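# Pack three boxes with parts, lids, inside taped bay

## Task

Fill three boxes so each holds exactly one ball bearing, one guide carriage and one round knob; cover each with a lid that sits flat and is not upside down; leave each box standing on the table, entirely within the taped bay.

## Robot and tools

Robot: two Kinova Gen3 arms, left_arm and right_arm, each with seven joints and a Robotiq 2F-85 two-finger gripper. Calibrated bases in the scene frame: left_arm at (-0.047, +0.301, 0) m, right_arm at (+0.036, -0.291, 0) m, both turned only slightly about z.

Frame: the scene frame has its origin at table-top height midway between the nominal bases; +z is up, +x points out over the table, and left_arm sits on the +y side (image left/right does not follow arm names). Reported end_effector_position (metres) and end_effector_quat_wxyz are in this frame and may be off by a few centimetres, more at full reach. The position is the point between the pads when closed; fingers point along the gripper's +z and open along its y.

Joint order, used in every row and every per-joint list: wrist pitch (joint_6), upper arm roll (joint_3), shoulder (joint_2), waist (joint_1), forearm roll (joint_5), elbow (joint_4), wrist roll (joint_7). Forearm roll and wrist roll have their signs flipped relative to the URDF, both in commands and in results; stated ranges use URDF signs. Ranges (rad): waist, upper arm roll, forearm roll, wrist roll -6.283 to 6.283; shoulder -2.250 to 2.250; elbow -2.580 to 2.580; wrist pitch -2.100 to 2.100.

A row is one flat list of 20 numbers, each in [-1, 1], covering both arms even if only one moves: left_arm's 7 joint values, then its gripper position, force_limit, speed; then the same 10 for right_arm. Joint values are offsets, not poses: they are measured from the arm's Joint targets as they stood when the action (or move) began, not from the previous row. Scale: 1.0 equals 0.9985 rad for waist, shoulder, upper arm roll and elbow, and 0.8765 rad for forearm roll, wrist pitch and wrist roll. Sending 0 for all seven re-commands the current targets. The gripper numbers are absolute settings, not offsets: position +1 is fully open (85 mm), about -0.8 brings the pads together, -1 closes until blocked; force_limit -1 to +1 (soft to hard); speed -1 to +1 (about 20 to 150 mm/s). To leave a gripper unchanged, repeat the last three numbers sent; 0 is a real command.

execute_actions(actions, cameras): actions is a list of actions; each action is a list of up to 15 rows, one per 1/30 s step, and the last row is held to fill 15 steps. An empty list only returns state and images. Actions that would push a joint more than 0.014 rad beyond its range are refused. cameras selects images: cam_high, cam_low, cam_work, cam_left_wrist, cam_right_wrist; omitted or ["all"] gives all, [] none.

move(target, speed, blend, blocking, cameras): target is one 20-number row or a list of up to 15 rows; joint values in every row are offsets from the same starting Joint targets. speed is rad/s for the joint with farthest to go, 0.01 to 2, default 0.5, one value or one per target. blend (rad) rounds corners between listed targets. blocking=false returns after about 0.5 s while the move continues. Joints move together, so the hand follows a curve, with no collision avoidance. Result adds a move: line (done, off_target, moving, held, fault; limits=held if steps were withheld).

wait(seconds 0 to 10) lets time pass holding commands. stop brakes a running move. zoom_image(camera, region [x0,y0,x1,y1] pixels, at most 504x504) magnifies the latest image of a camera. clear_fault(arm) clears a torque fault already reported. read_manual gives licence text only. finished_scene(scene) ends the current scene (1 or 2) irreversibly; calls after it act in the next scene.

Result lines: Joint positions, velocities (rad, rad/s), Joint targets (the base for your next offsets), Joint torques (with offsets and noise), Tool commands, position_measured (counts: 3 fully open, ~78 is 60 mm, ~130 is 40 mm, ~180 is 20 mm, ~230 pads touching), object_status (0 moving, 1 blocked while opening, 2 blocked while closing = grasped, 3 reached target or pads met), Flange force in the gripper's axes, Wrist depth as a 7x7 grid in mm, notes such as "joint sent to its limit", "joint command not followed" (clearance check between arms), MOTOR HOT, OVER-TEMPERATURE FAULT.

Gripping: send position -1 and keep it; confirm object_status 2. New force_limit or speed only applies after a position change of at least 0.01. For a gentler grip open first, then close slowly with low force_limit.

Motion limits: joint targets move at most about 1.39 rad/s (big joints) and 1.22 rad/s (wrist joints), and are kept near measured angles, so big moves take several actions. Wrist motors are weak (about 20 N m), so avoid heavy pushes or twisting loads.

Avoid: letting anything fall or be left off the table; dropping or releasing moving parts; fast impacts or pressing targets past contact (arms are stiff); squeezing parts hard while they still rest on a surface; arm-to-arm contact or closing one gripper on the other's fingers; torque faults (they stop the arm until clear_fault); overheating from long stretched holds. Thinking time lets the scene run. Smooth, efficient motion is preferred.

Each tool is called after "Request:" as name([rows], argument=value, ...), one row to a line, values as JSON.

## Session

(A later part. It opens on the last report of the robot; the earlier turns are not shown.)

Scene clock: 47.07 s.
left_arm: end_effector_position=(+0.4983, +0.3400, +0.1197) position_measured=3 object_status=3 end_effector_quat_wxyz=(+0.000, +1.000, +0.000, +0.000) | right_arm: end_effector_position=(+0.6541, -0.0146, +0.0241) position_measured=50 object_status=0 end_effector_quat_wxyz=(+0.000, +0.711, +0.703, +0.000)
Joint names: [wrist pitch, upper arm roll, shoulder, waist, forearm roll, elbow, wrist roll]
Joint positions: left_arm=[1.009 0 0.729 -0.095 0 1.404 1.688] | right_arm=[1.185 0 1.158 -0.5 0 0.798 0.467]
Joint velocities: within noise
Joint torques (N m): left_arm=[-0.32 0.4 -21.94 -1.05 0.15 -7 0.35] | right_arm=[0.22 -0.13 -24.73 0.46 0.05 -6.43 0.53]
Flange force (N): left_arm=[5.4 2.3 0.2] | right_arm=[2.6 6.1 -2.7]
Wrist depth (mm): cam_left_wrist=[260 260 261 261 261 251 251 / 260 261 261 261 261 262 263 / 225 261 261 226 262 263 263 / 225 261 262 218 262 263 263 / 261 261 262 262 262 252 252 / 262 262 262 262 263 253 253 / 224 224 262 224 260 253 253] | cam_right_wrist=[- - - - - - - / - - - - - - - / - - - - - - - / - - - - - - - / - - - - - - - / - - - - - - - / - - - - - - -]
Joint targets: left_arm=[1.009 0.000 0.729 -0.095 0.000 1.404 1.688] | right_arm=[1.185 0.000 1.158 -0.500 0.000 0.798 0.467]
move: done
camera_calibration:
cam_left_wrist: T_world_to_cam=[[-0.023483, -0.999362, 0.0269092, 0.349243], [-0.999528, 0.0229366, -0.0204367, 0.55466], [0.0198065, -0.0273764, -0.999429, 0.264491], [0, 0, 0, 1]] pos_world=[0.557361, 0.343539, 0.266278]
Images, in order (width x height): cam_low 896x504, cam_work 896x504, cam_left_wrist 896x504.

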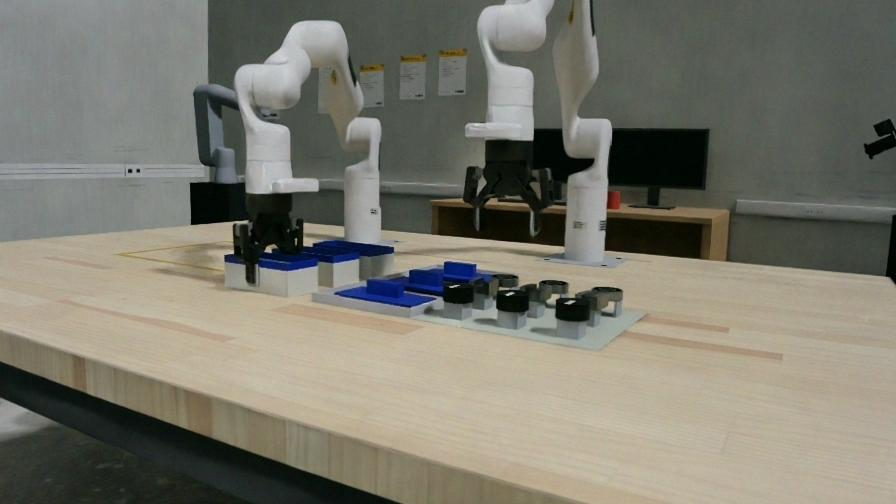

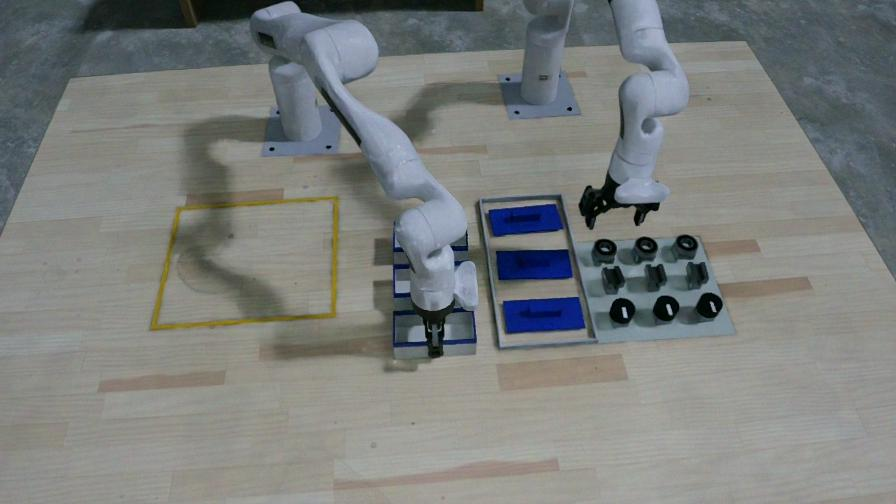

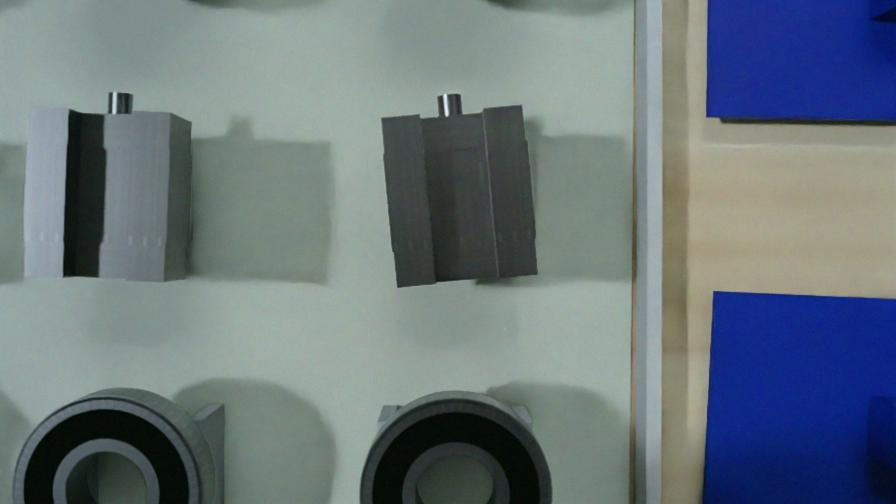

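Request:
wait(seconds=0.3, cameras=["cam_low","cam_work"])

Request:
zoom_image(camera="cam_work", region=[560, 140, 720, 280])

Request:
zoom_image(camera="cam_low", region=[210, 180, 360, 300])

Request:
zoom_image(camera="cam_low", region=[305, 250, 465, 330])

Request:
zoom_image(camera="cam_low", region=[450, 130, 610, 310])

Scene clock: 47.77 s.
left_arm: end_effector_position=(+0.4983, +0.3400, +0.1197) position_measured=3 object_status=3 end_effector_quat_wxyz=(+0.000, +1.000, +0.000, +0.000) | right_arm: end_effector_position=(+0.6541, -0.0146, +0.0241) position_measured=50 object_status=2 end_effector_quat_wxyz=(+0.000, +0.711, +0.703, +0.000)
Joint names: [wrist pitch, upper arm roll, shoulder, waist, forearm roll, elbow, wrist roll]
Joint positions: left_arm=[1.009 0 0.729 -0.095 0 1.404 1.688] | right_arm=[1.185 0 1.158 -0.5 0 0.798 0.467]
Joint velocities: within noise
Joint torques (N m): left_arm=[-0.3 0.4 -21.91 -1.06 0.15 -7.04 0.37] | right_arm=[0.18 -0.14 -24.67 0.5 0.04 -6.4 0.5]
Flange force (N): left_arm=[5.2 2.4 0.3] | right_arm=[2.8 6.2 -2.9]
Wrist depth (mm): cam_left_wrist=[260 260 261 261 261 251 251 / 260 261 261 261 261 262 263 / 225 261 261 226 262 262 263 / 225 261 262 219 262 263 263 / 261 261 262 262 262 252 252 / 262 262 262 262 262 253 253 / 224 224 263 224 260 253 253] | cam_right_wrist=[- - - - - - - / - - - - - - - / - - - - - - - / - - - - - - - / - - - - - - - / - - - - - - - / - - - - - - -]
Joint targets: left_arm=[1.009 0.000 0.729 -0.095 0.000 1.404 1.688] | right_arm=[1.185 0.000 1.158 -0.500 0.000 0.798 0.467]
Tool commands: left_gripper/position=+1.0 left_gripper/force_limit=+1.0 left_gripper/speed=+1.0 right_gripper/position=-1.0 right_gripper/force_limit=-0.8 right_gripper/speed=-1.0
wait: 0.30 s; at rest from the start
Images, in order (width x height): cam_low 896x504, cam_work 896x504.

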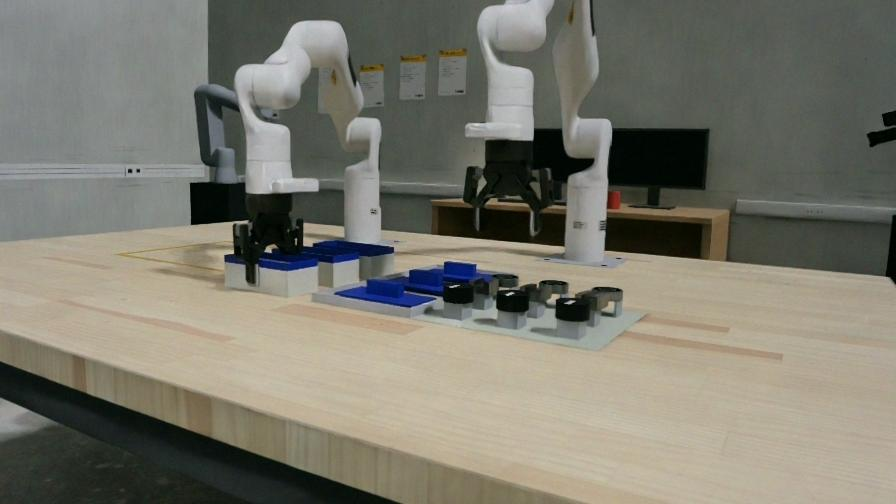

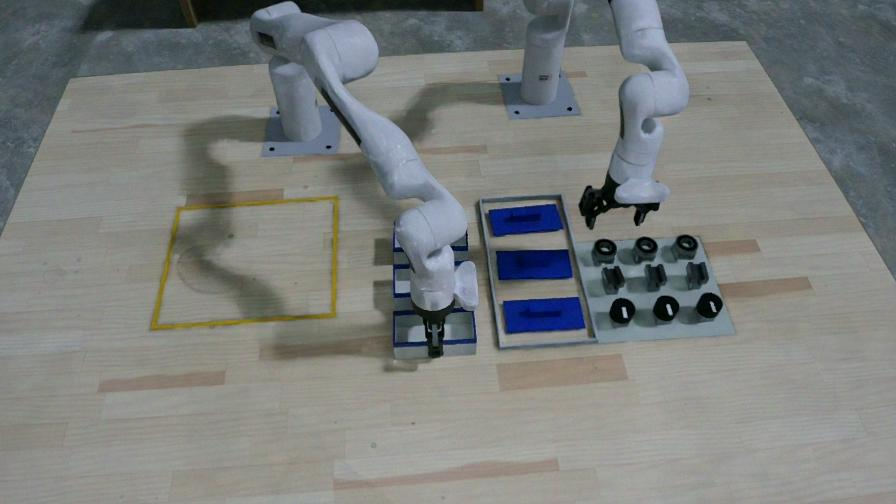

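Scaled by 3.150.

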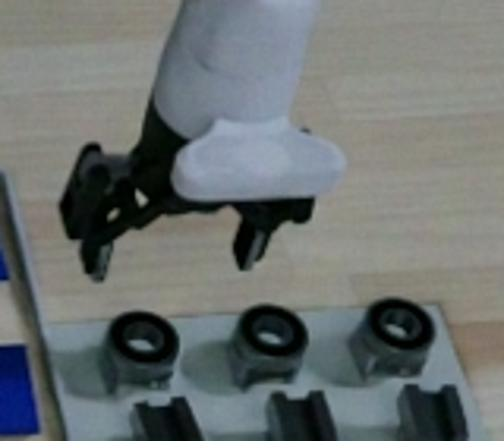

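Scaled by 3.360.

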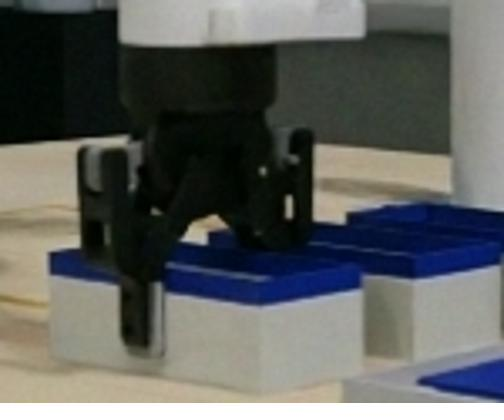

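Scaled by 3.150.

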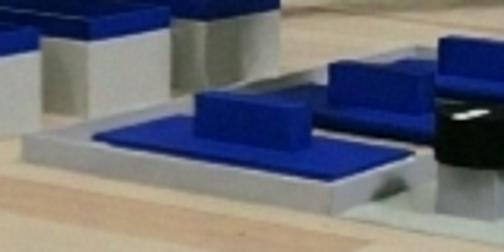

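Scaled by 2.800.

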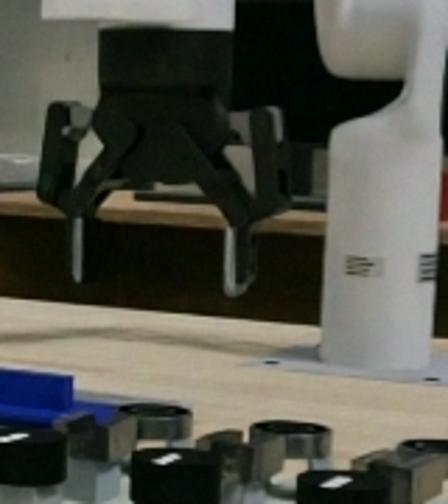

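Request:
move(target=[0,0,0,0,0,0,0,1,1,1,0.2282,0,-0.0943,0,0,-0.1055,0,-1,-0.8,-1], speed=0.3, cameras=["cam_low","cam_left_wrist"])

Request:
zoom_image(camera="cam_left_wrist", region=[0, 370, 260, 504])

Request:
zoom_image(camera="cam_low", region=[210, 150, 360, 300])

Request:
zoom_image(camera="cam_low", region=[430, 265, 530, 345])

Request:
zoom_image(camera="cam_low", region=[540, 270, 640, 350])

Scene clock: 52.53 s.
left_arm: end_effector_position=(+0.4983, +0.3400, +0.1197) position_measured=3 object_status=3 end_effector_quat_wxyz=(+0.000, +1.000, +0.000, +0.000) | right_arm: end_effector_position=(+0.6540, -0.0147, +0.1196) position_measured=50 object_status=2 end_effector_quat_wxyz=(+0.000, +0.711, +0.703, +0.000)
Joint names: [wrist pitch, upper arm roll, shoulder, waist, forearm roll, elbow, wrist roll]
Joint positions: left_arm=[1.009 0 0.729 -0.095 0 1.404 1.688] | right_arm=[1.385 0 1.064 -0.5 0 0.693 0.467]
Joint velocities: within noise
Joint torques (N m): left_arm=[-0.3 0.37 -21.92 -1.08 0.18 -7.02 0.38] | right_arm=[0.09 -0.07 -28.06 0.52 -0.02 -8.46 0.52]
Flange force (N): left_arm=[5.3 2.4 0.3] | right_arm=[3.6 8.0 1.1]
Wrist depth (mm): cam_left_wrist=[260 260 261 261 261 251 251 / 260 261 261 261 261 262 263 / 225 261 261 226 262 263 263 / 225 261 262 218 262 263 263 / 261 261 262 262 262 252 252 / 261 262 262 262 263 253 253 / 224 224 262 224 259 253 253] | cam_right_wrist=[266 267 268 269 269 269 271 / 265 267 267 268 269 270 271 / 266 - - - - 270 270 / 262 - - - - - 270 / 261 - - - - - 270 / 261 - - - - - 269 / 261 - - - - - 268]
Joint targets: left_arm=[1.009 0.000 0.729 -0.095 0.000 1.404 1.688] | right_arm=[1.385 0.000 1.064 -0.500 0.000 0.693 0.467]
move: done
camera_calibration:
cam_left_wrist: T_world_to_cam=[[-0.023483, -0.999362, 0.0269092, 0.349243], [-0.999528, 0.0229366, -0.0204367, 0.55466], [0.0198065, -0.0273764, -0.999429, 0.264491], [0, 0, 0, 1]] pos_world=[0.557361, 0.343539, 0.266278]
Images, in order (width x height): cam_low 896x504, cam_left_wrist 896x504.

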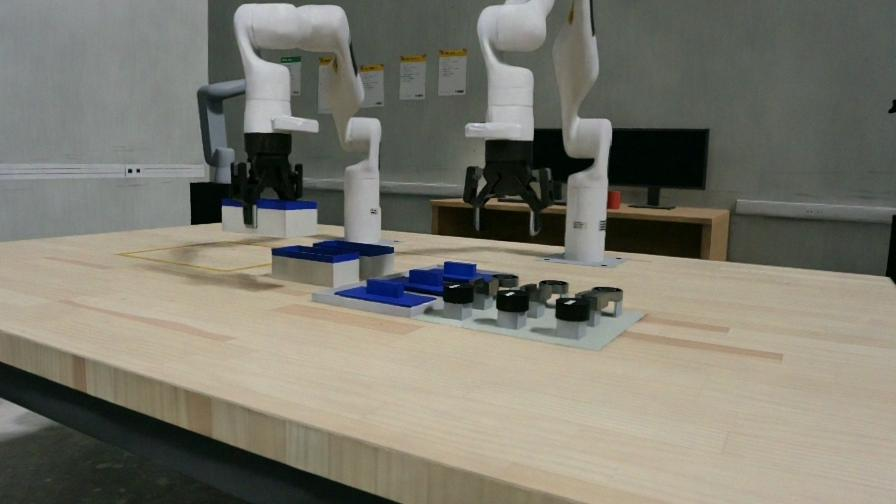

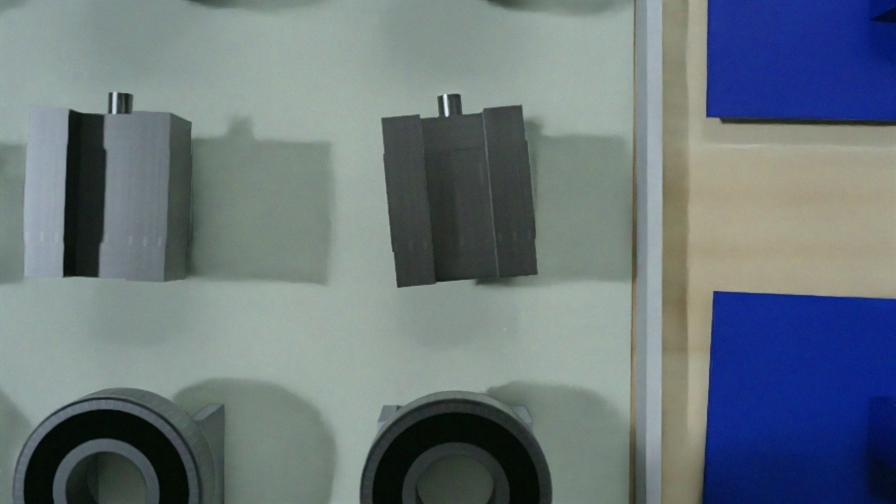

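Scaled by 1.938 from the camera's 896x504 image, which has a finer 1280x720 frame.

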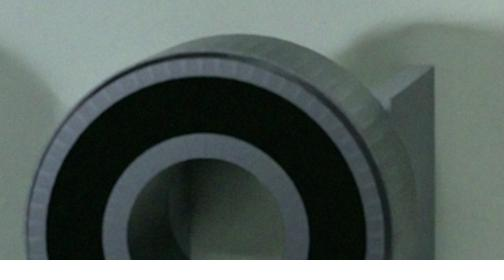

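Scaled by 3.360.

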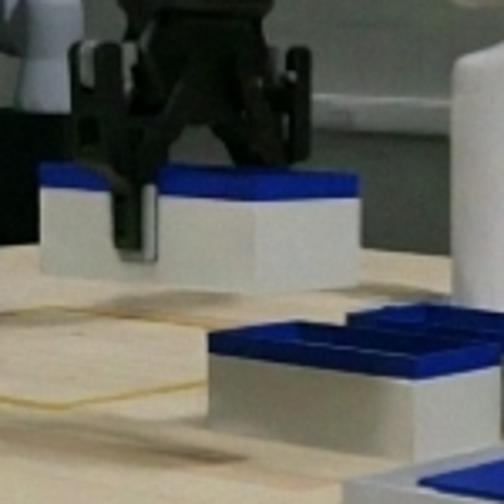

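Scaled by 5.040.

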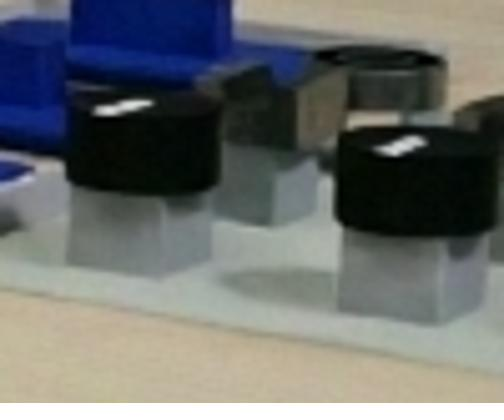

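Scaled by 5.040.

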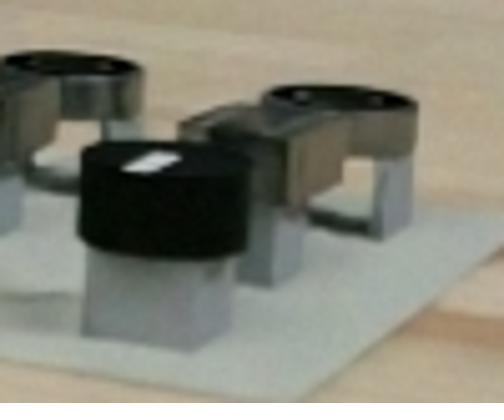

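Request:
move(target=[-0.1954,0,0.1090,0,0,0.0622,0,1,1,1,-0.3671,0,-0.3064,-0.1794,0,0.6285,0.1983,-1,-0.8,-1], speed=0.6, cameras=["cam_low","cam_work"])

Request:
zoom_image(camera="cam_work", region=[560, 160, 720, 300])

Request:
zoom_image(camera="cam_low", region=[440, 200, 580, 320])

Scene clock: 57.90 s.
left_arm: end_effector_position=(+0.4985, +0.3400, +0.0446) position_measured=3 object_status=3 end_effector_quat_wxyz=(+0.000, +1.000, +0.000, +0.000) | right_arm: end_effector_position=(+0.5041, +0.0241, +0.1263) position_measured=50 object_status=2 end_effector_quat_wxyz=(+0.000, +0.709, +0.705, +0.000)
Joint names: [wrist pitch, upper arm roll, shoulder, waist, forearm roll, elbow, wrist roll]
Joint positions: left_arm=[0.838 0 0.838 -0.095 0 1.466 1.688] | right_arm=[1.063 0 0.758 -0.679 0 1.32 0.641]
Joint velocities: within noise
Joint torques (N m): left_arm=[-0.33 0.41 -22.55 -1.03 0.16 -6.07 0.36] | right_arm=[0.14 -0.1 -23.03 0.46 -0.03 -7.42 0.55]
Flange force (N): left_arm=[5.3 2.4 0.9] | right_arm=[2.4 3.9 1.8]
Wrist depth (mm): cam_left_wrist=[186 186 186 186 186 186 187 / 186 186 186 - - 187 187 / 186 186 186 - - 187 188 / 186 186 187 - - 187 188 / 186 187 187 187 187 187 188 / 187 187 187 187 187 187 188 / 187 187 187 187 188 188 188] | cam_right_wrist=[262 273 263 262 274 263 263 / 273 273 273 273 274 274 274 / 273 - - 274 - 274 274 / 273 - - - - - 274 / 273 - - - - - 274 / 273 - - - - - 275 / 273 - - - - - 274]
Joint targets: left_arm=[0.838 0.000 0.838 -0.095 0.000 1.466 1.688] | right_arm=[1.063 0.000 0.758 -0.679 0.000 1.320 0.641]
move: done
Images, in order (width x height): cam_low 896x504, cam_work 896x504.

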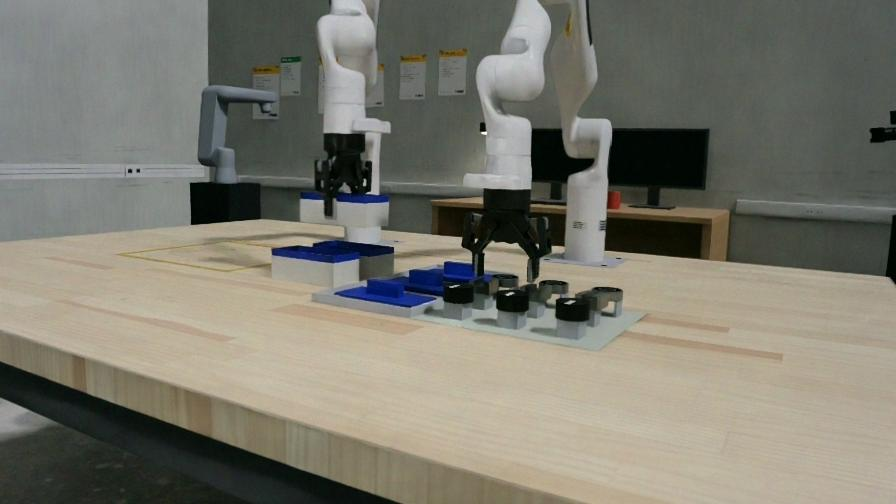

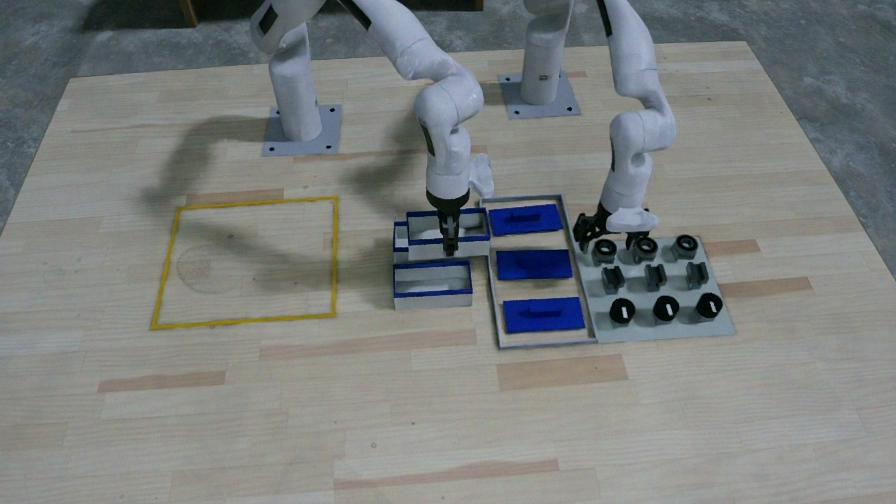

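Scaled by 3.150.

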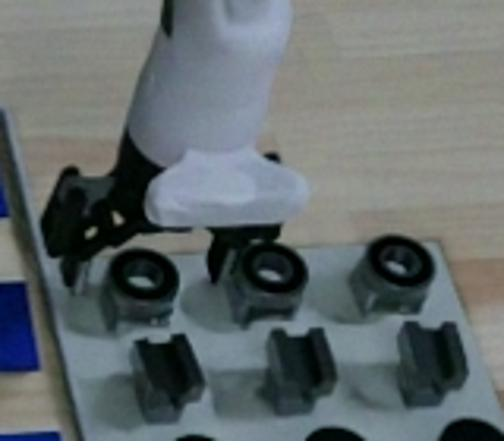

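Scaled by 3.600.

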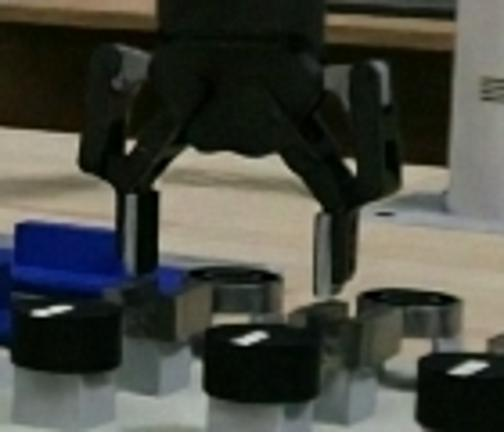

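Request:
move([
  [0,0,0,0,0,0,0,-1,-0.6,-0.8,-0.3669,0,-0.3064,-0.1795,0,0.6290,0.1976,-1,-0.8,-1],
  [0.1954,0,-0.1090,0,0,-0.0622,0,-1,-0.6,-0.8,-0.6842,0,-0.1053,-0.1795,0,0.7065,0.1976,-1,-0.8,-1],
], speed=[0.7, 0.25], cameras=["cam_low","cam_work","cam_left_wrist"])

Request:
zoom_image(camera="cam_low", region=[440, 160, 580, 320])

Request:
zoom_image(camera="cam_work", region=[380, 140, 640, 320])

Scene clock: 61.90 s.
left_arm: end_effector_position=(+0.4983, +0.3400, +0.1197) position_measured=115 object_status=2 end_effector_quat_wxyz=(+0.000, +1.000, +0.000, -0.001) | right_arm: end_effector_position=(+0.3251, -0.0199, +0.0265) position_measured=50 object_status=2 end_effector_quat_wxyz=(+0.000, +0.707, +0.707, +0.000)
Joint names: [wrist pitch, upper arm roll, shoulder, waist, forearm roll, elbow, wrist roll]
Joint positions: left_arm=[1.009 0 0.729 -0.095 0 1.404 1.688] | right_arm=[0.464 0 0.653 -0.858 0 2.026 0.814]
Joint velocities: within noise
Joint torques (N m): left_arm=[-0.35 0.43 -22.49 -1.05 0.17 -7.39 0.34] | right_arm=[0.11 -0.12 -17.09 0.38 -0.02 -3.43 0.51]
Flange force (N): left_arm=[5.0 2.3 1.3] | right_arm=[1.9 2.1 2.5]
Wrist depth (mm): cam_left_wrist=[262 263 263 263 263 253 253 / 263 263 263 262 263 253 253 / 226 237 263 227 263 264 264 / 227 262 263 219 263 264 264 / 262 262 263 263 263 262 264 / 262 263 262 263 263 253 253 / 224 227 262 262 263 252 253] | cam_right_wrist=[- - - - - - - / - - - - - - - / - - - - - - - / - - - - - - - / - - - - - - - / - - - - - - - / - - - - - - -]
Joint targets: left_arm=[1.009 0.000 0.729 -0.095 0.000 1.404 1.688] | right_arm=[0.464 0.000 0.653 -0.858 0.000 2.026 0.814]
move: done
camera_calibration:
cam_left_wrist: T_world_to_cam=[[-0.0234804, -0.999362, 0.0269115, 0.349241], [-0.99953, 0.0229367, -0.0203368, 0.554634], [0.0197065, -0.0273764, -0.999431, 0.264547], [0, 0, 0, 1]] pos_world=[0.557361, 0.343539, 0.266278]
Images, in order (width x height): cam_low 896x504, cam_work 896x504, cam_left_wrist 896x504.

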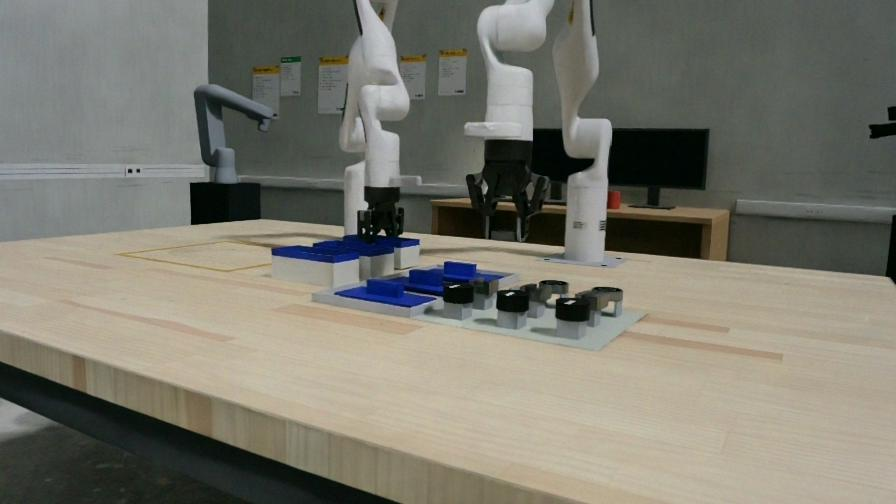

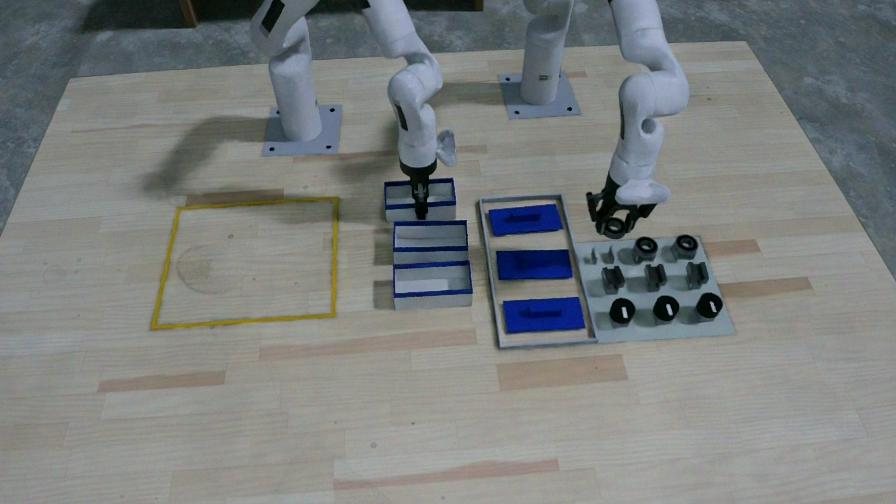

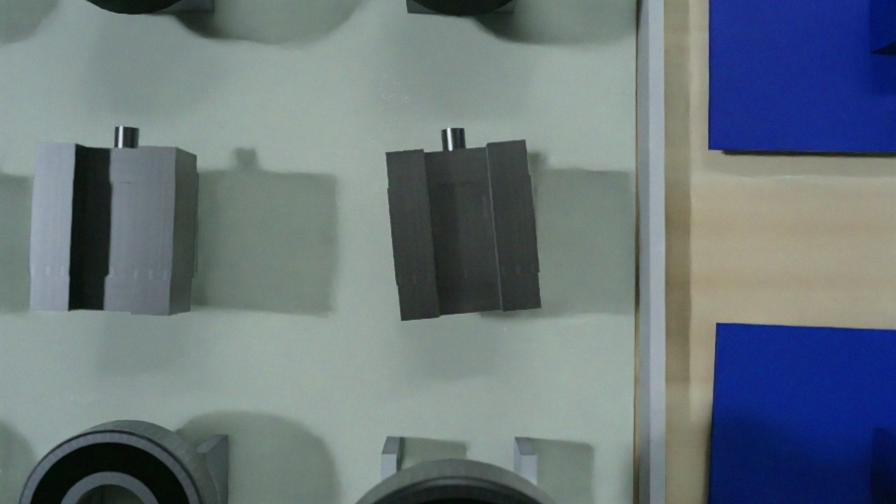

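Scaled by 3.150.

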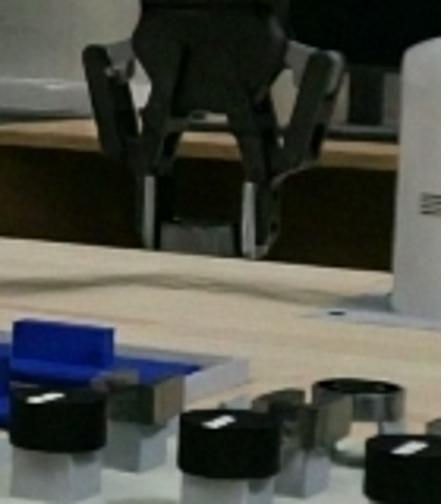

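Scaled by 1.938.

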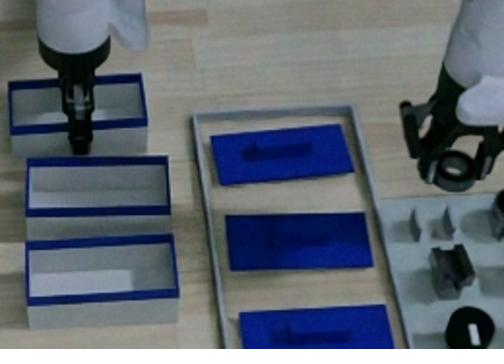

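Request:
move([
  [0.3438,0,0.1220,0.6028,0,-0.4241,-0.6869,-1,-0.6,-0.8,-0.0068,0,0.0048,0,0,0,0,-1,-0.8,-1],
  [0.3438,0,0.1220,0.6028,0,-0.4241,-0.6869,-1,-0.6,-0.8,-0.0068,0,0.0048,0,0,0,0,1,-0.8,-1],
  [0.3438,0,0.1220,0.6028,0,-0.4241,-0.6869,-1,-0.6,-0.8,0.3165,0,-0.2012,0,0,-0.0780,0,1,-0.8,-1],
], speed=[0.6,0.3,0.3])

Scene clock: 67.73 s.
left_arm: end_effector_position=(+0.4898, -0.0100, +0.1699) position_measured=115 object_status=2 end_effector_quat_wxyz=(+0.000, +1.000, +0.000, +0.000) | right_arm: end_effector_position=(+0.3255, -0.0195, +0.1202) position_measured=3 object_status=3 end_effector_quat_wxyz=(+0.000, +0.707, +0.707, +0.000)
Joint names: [wrist pitch, upper arm roll, shoulder, waist, forearm roll, elbow, wrist roll]
Joint positions: left_arm=[1.311 0 0.851 0.507 0 0.98 1.086] | right_arm=[0.741 0 0.452 -0.858 0 1.948 0.814]
Joint velocities: within noise
Joint torques (N m): left_arm=[-0.36 0.42 -25.45 -1.06 0.17 -8.57 0.38] | right_arm=[0.11 -0.21 -15.51 0.41 -0.05 -5.49 0.51]
Flange force (N): left_arm=[4.3 5.3 0.6] | right_arm=[1.6 2.4 1.3]
Wrist depth (mm): cam_left_wrist=[311 312 313 313 313 314 315 / 311 312 313 313 314 314 315 / 311 309 309 310 311 310 315 / 311 309 309 310 310 311 315 / 310 309 309 310 310 311 315 / 310 311 277 275 274 314 314 / 310 311 312 313 313 313 315] | cam_right_wrist=[267 269 270 270 270 272 273 / 268 268 270 270 271 272 273 / 267 268 269 269 270 264 270 / 266 268 266 266 270 248 269 / 266 267 266 267 267 258 269 / 266 267 265 266 266 255 269 / 266 267 265 265 266 252 268]
Joint targets: left_arm=[1.311 0.000 0.851 0.507 0.000 0.980 1.086] | right_arm=[0.741 0.000 0.452 -0.858 0.000 1.948 0.814]
move: done
camera_calibration:
cam_left_wrist: T_world_to_cam=[[-0.0233964, -0.999375, 0.026496, -0.00210253], [-0.999518, 0.0228423, -0.0210263, 0.555301], [0.0204079, -0.0269752, -0.999428, 0.304922], [0, 0, 0, 1]] pos_world=[0.548761, -0.00656027, 0.316479]
cam_right_wrist: T_world_to_cam=[[0.999567, 0.00469908, 0.0290507, -0.333107], [0.00494233, -0.999953, -0.00830693, 0.0336989], [0.0290103, 0.00844691, -0.999543, 0.259855], [0, 0, 0, 1]] pos_world=[0.325257, 0.0330677, 0.269693]

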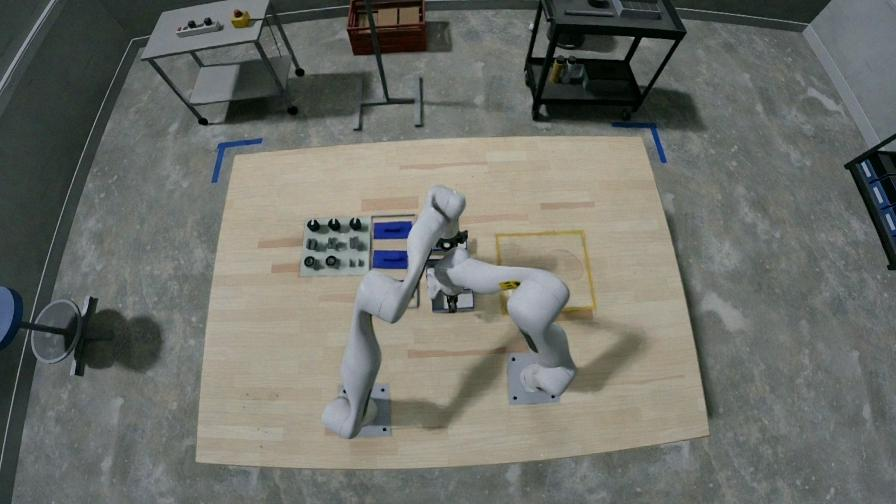

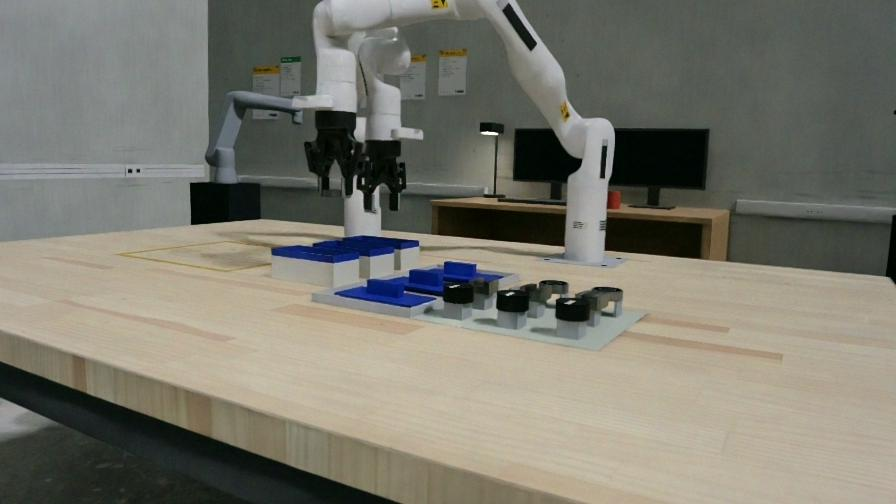

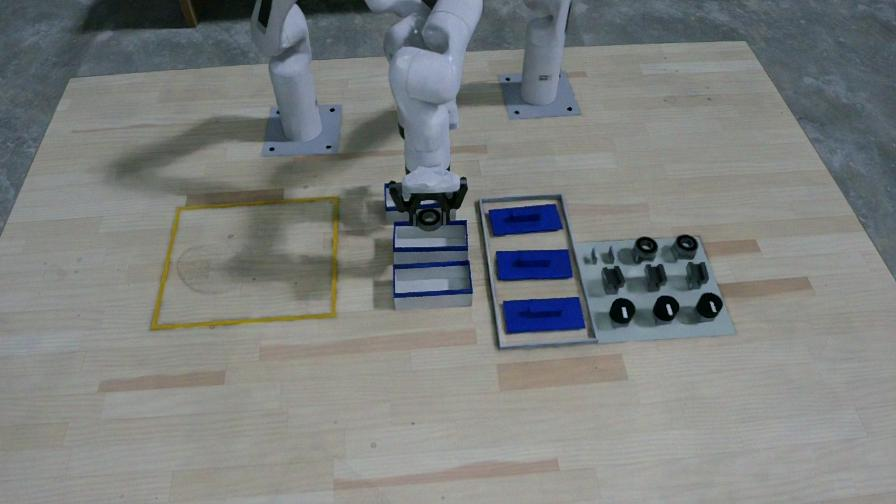

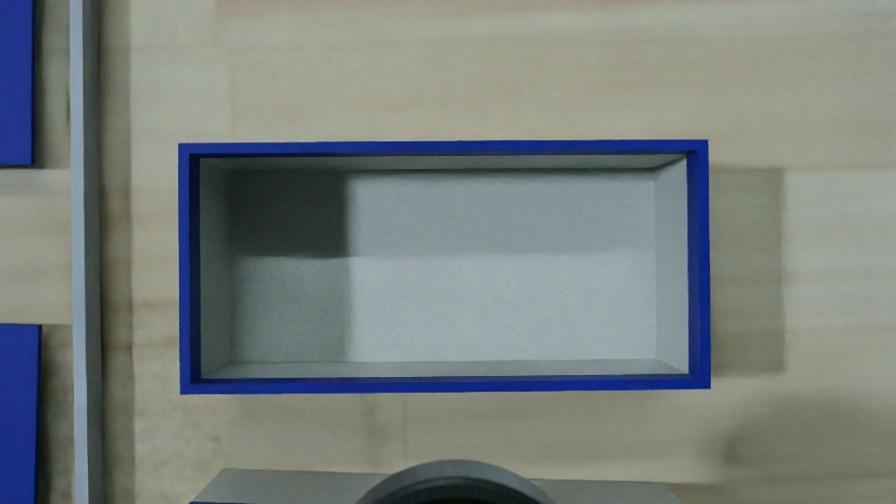

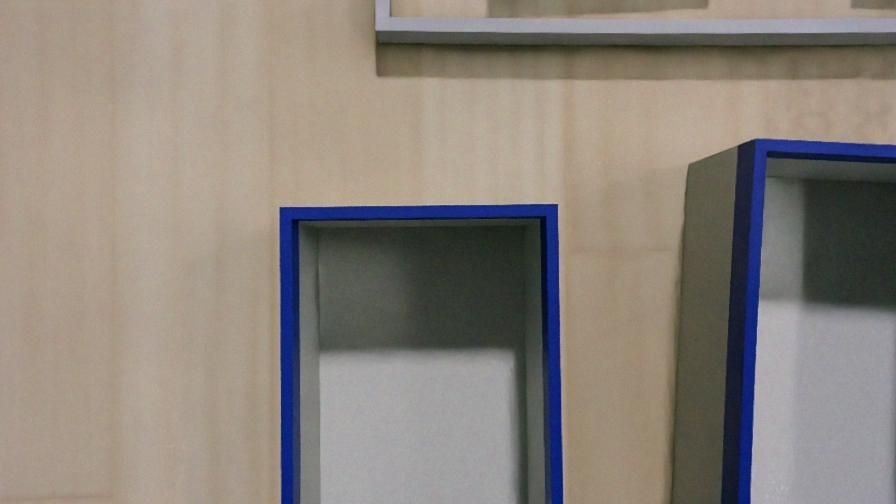

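Request:
move([
  [0.1182,0,0.2375,0.0048,0,-0.3416,0.0113,-1,-0.6,-0.8,0,0,0,0.95,0,0,0,1,-0.8,-1],
  [-0.1155,0,0.3300,0.0048,0,-0.2290,0.0113,-1,-0.6,-0.8,0,0,0,0.95,0,0,0,1,-0.8,-1],
], speed=[0.8,0.25], cameras=["cam_low","cam_work","cam_left_wrist"])

Request:
zoom_image(camera="cam_work", region=[370, 180, 500, 330])

Scene clock: 72.83 s.
left_arm: end_effector_position=(+0.5447, -0.0426, +0.0239) position_measured=115 object_status=2 end_effector_quat_wxyz=(+0.000, +1.000, -0.008, +0.001) | right_arm: end_effector_position=(+0.4253, -0.3682, +0.1202) position_measured=3 object_status=3 end_effector_quat_wxyz=(+0.000, +0.952, +0.306, +0.000)
Joint names: [wrist pitch, upper arm roll, shoulder, waist, forearm roll, elbow, wrist roll]
Joint positions: left_arm=[1.209 -0.001 1.178 0.512 0 0.752 1.095] | right_arm=[0.741 0 0.452 0.09 0 1.948 0.814]
Joint velocities: within noise
Joint torques (N m): left_arm=[-4.67 1.24 46.05 6.46 0.24 20.27 -0.04] | right_arm=[0.12 -0.23 -15.37 0.37 -0.05 -5.48 0.5]
Flange force (N): left_arm=[3.8 -8.7 -113.2] | right_arm=[1.5 2.4 1.1]
Wrist depth (mm): cam_left_wrist=[- - - - - - - / - - - - - - - / - - - - - - - / - - - - - - - / - - - - - - - / - - - - - - - / - - - - - - -] | cam_right_wrist=[267 268 268 270 271 272 273 / 266 267 269 270 271 271 273 / 266 267 269 270 270 272 272 / 266 267 268 270 270 271 273 / 266 267 268 269 271 271 271 / 266 266 267 269 270 271 272 / 265 266 268 269 270 270 273]
Joint targets: left_arm=[1.209 0.000 1.180 0.512 0.000 0.752 1.095] | right_arm=[0.741 0.000 0.452 0.090 0.000 1.948 0.814]
move: done
camera_calibration:
cam_left_wrist: T_world_to_cam=[[-0.0380661, -0.998894, 0.0276029, -0.0214755], [-0.999023, 0.0374211, -0.0235202, 0.608201], [0.0224612, -0.0284713, -0.999342, 0.155883], [0, 0, 0, 1]] pos_world=[0.603288, -0.039773, 0.170679]
Images, in order (width x height): cam_low 896x504, cam_work 896x504, cam_left_wrist 896x504.

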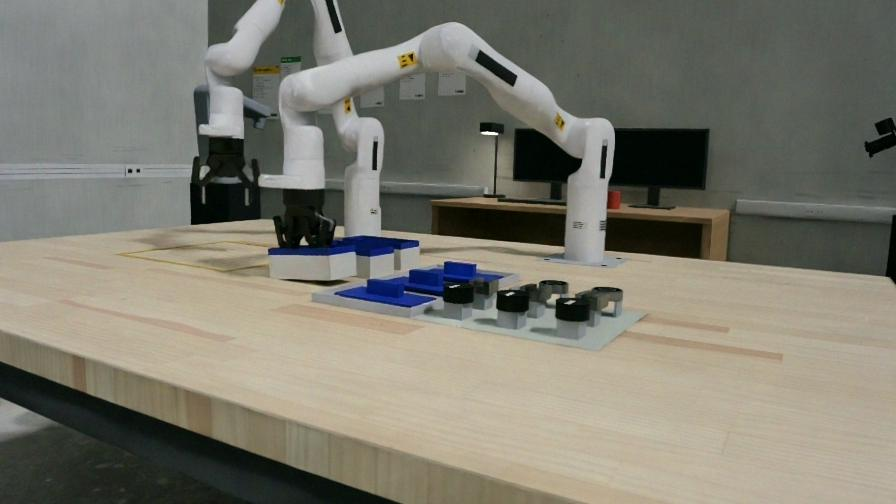

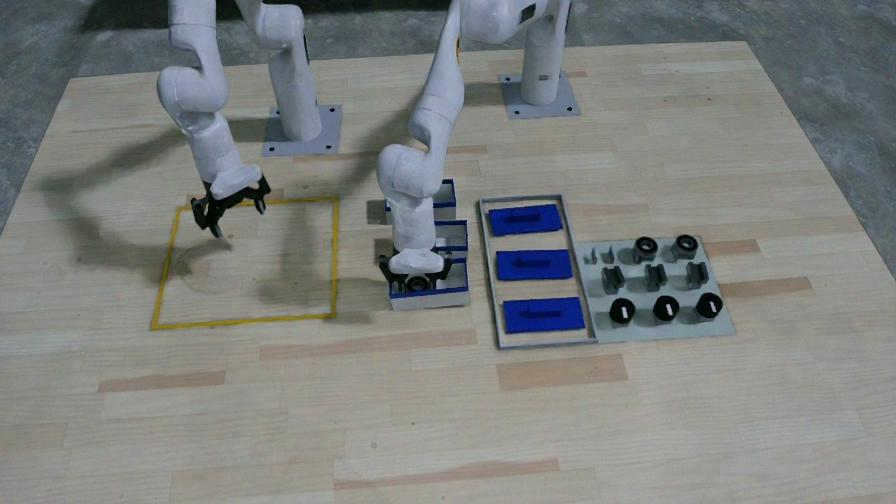

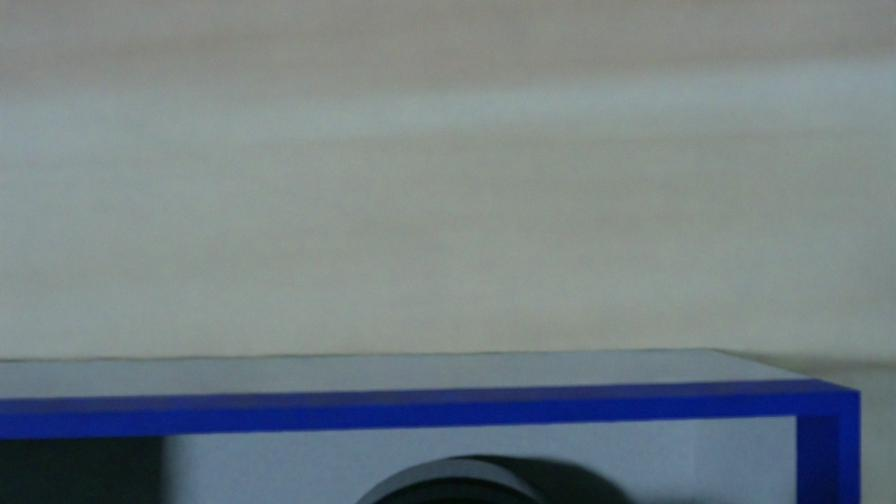

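Scaled by 3.360.

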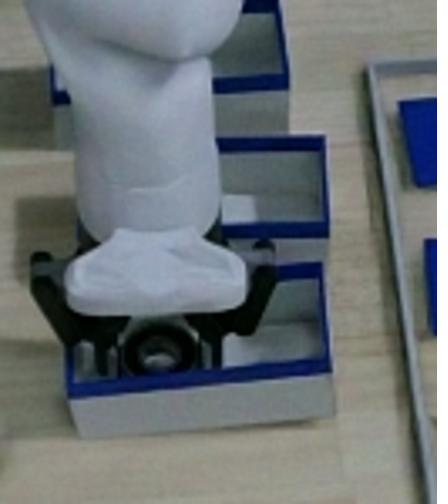

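Request:
move(target=[0.0800,0,-0.0350,0,0,-0.0500,0,-1,-0.6,-0.8,0,0,0,0,0,0,0,1,-0.8,-1], speed=0.3, cameras=["cam_low","cam_work"])

Request:
zoom_image(camera="cam_work", region=[370, 190, 490, 320])

Request:
zoom_image(camera="cam_low", region=[240, 170, 380, 300])

Scene clock: 75.43 s.
left_arm: end_effector_position=(+0.5503, -0.0458, +0.0612) position_measured=115 object_status=2 end_effector_quat_wxyz=(+0.003, +1.000, -0.008, +0.007) | right_arm: end_effector_position=(+0.4253, -0.3682, +0.1202) position_measured=3 object_status=3 end_effector_quat_wxyz=(+0.000, +0.952, +0.306, +0.000)
Joint names: [wrist pitch, upper arm roll, shoulder, waist, forearm roll, elbow, wrist roll]
Joint positions: left_arm=[1.28 0 1.146 0.512 0 0.702 1.095] | right_arm=[0.741 0 0.452 0.09 0 1.948 0.814]
Joint velocities: within noise
Joint torques (N m): left_arm=[-0.4 0.49 -28.71 -1.08 0.19 -8.54 0.36] | right_arm=[0.08 -0.22 -15.44 0.35 -0.05 -5.5 0.55]
Flange force (N): left_arm=[6.8 6.3 1.4] | right_arm=[1.5 2.6 1.1]
Wrist depth (mm): cam_left_wrist=[204 205 205 205 206 206 207 / 204 204 205 205 205 206 206 / 203 204 204 204 205 206 206 / 203 203 204 204 205 205 206 / 203 203 204 204 204 205 205 / 202 203 203 198 204 205 205 / 199 199 200 - 201 - 205] | cam_right_wrist=[267 267 269 270 271 272 274 / 267 267 269 270 270 272 273 / 267 267 269 269 271 272 273 / 266 267 267 270 270 272 272 / 266 267 268 269 270 271 272 / 266 267 268 269 270 271 272 / 266 266 268 268 270 271 272]
Joint targets: left_arm=[1.280 0.000 1.146 0.512 0.000 0.702 1.095] | right_arm=[0.741 0.000 0.452 0.090 0.000 1.948 0.814]
move: done
Images, in order (width x height): cam_low 896x504, cam_work 896x504.

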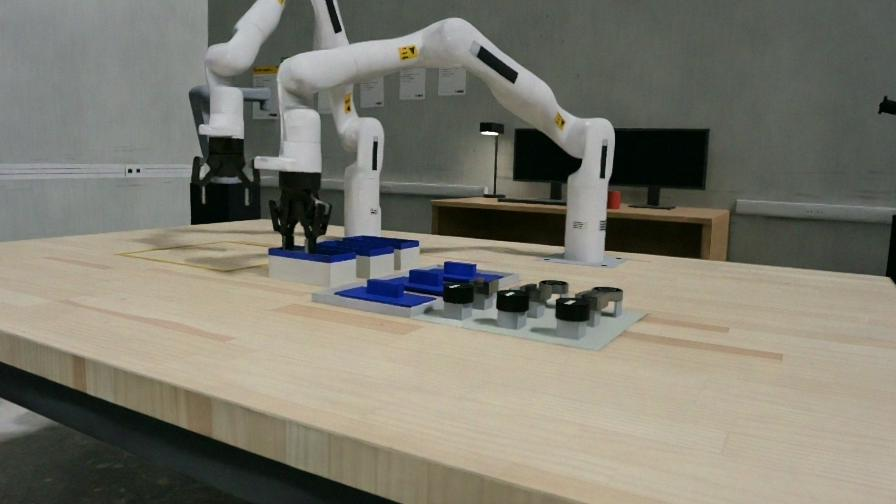

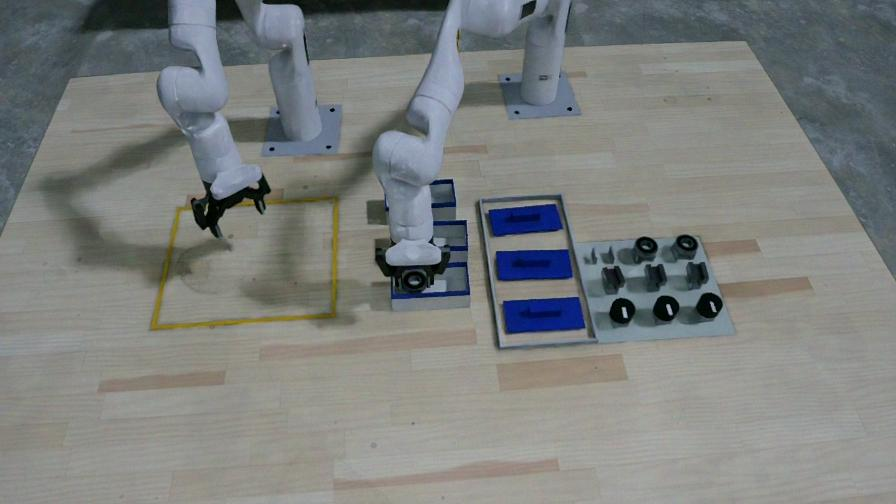

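Scaled by 3.877.

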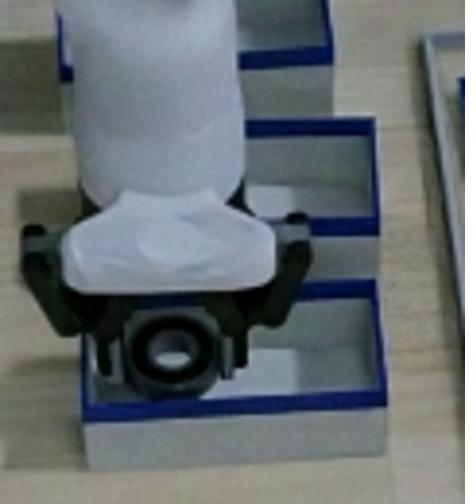

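Scaled by 3.600.

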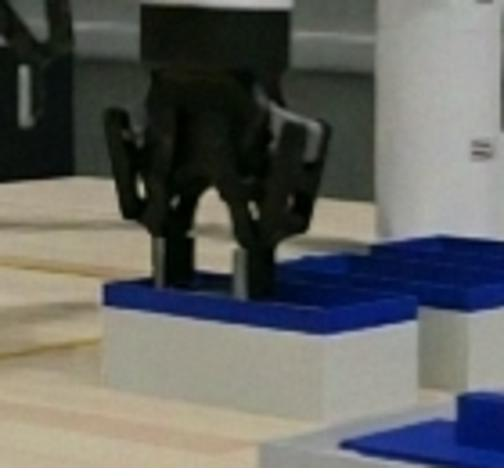

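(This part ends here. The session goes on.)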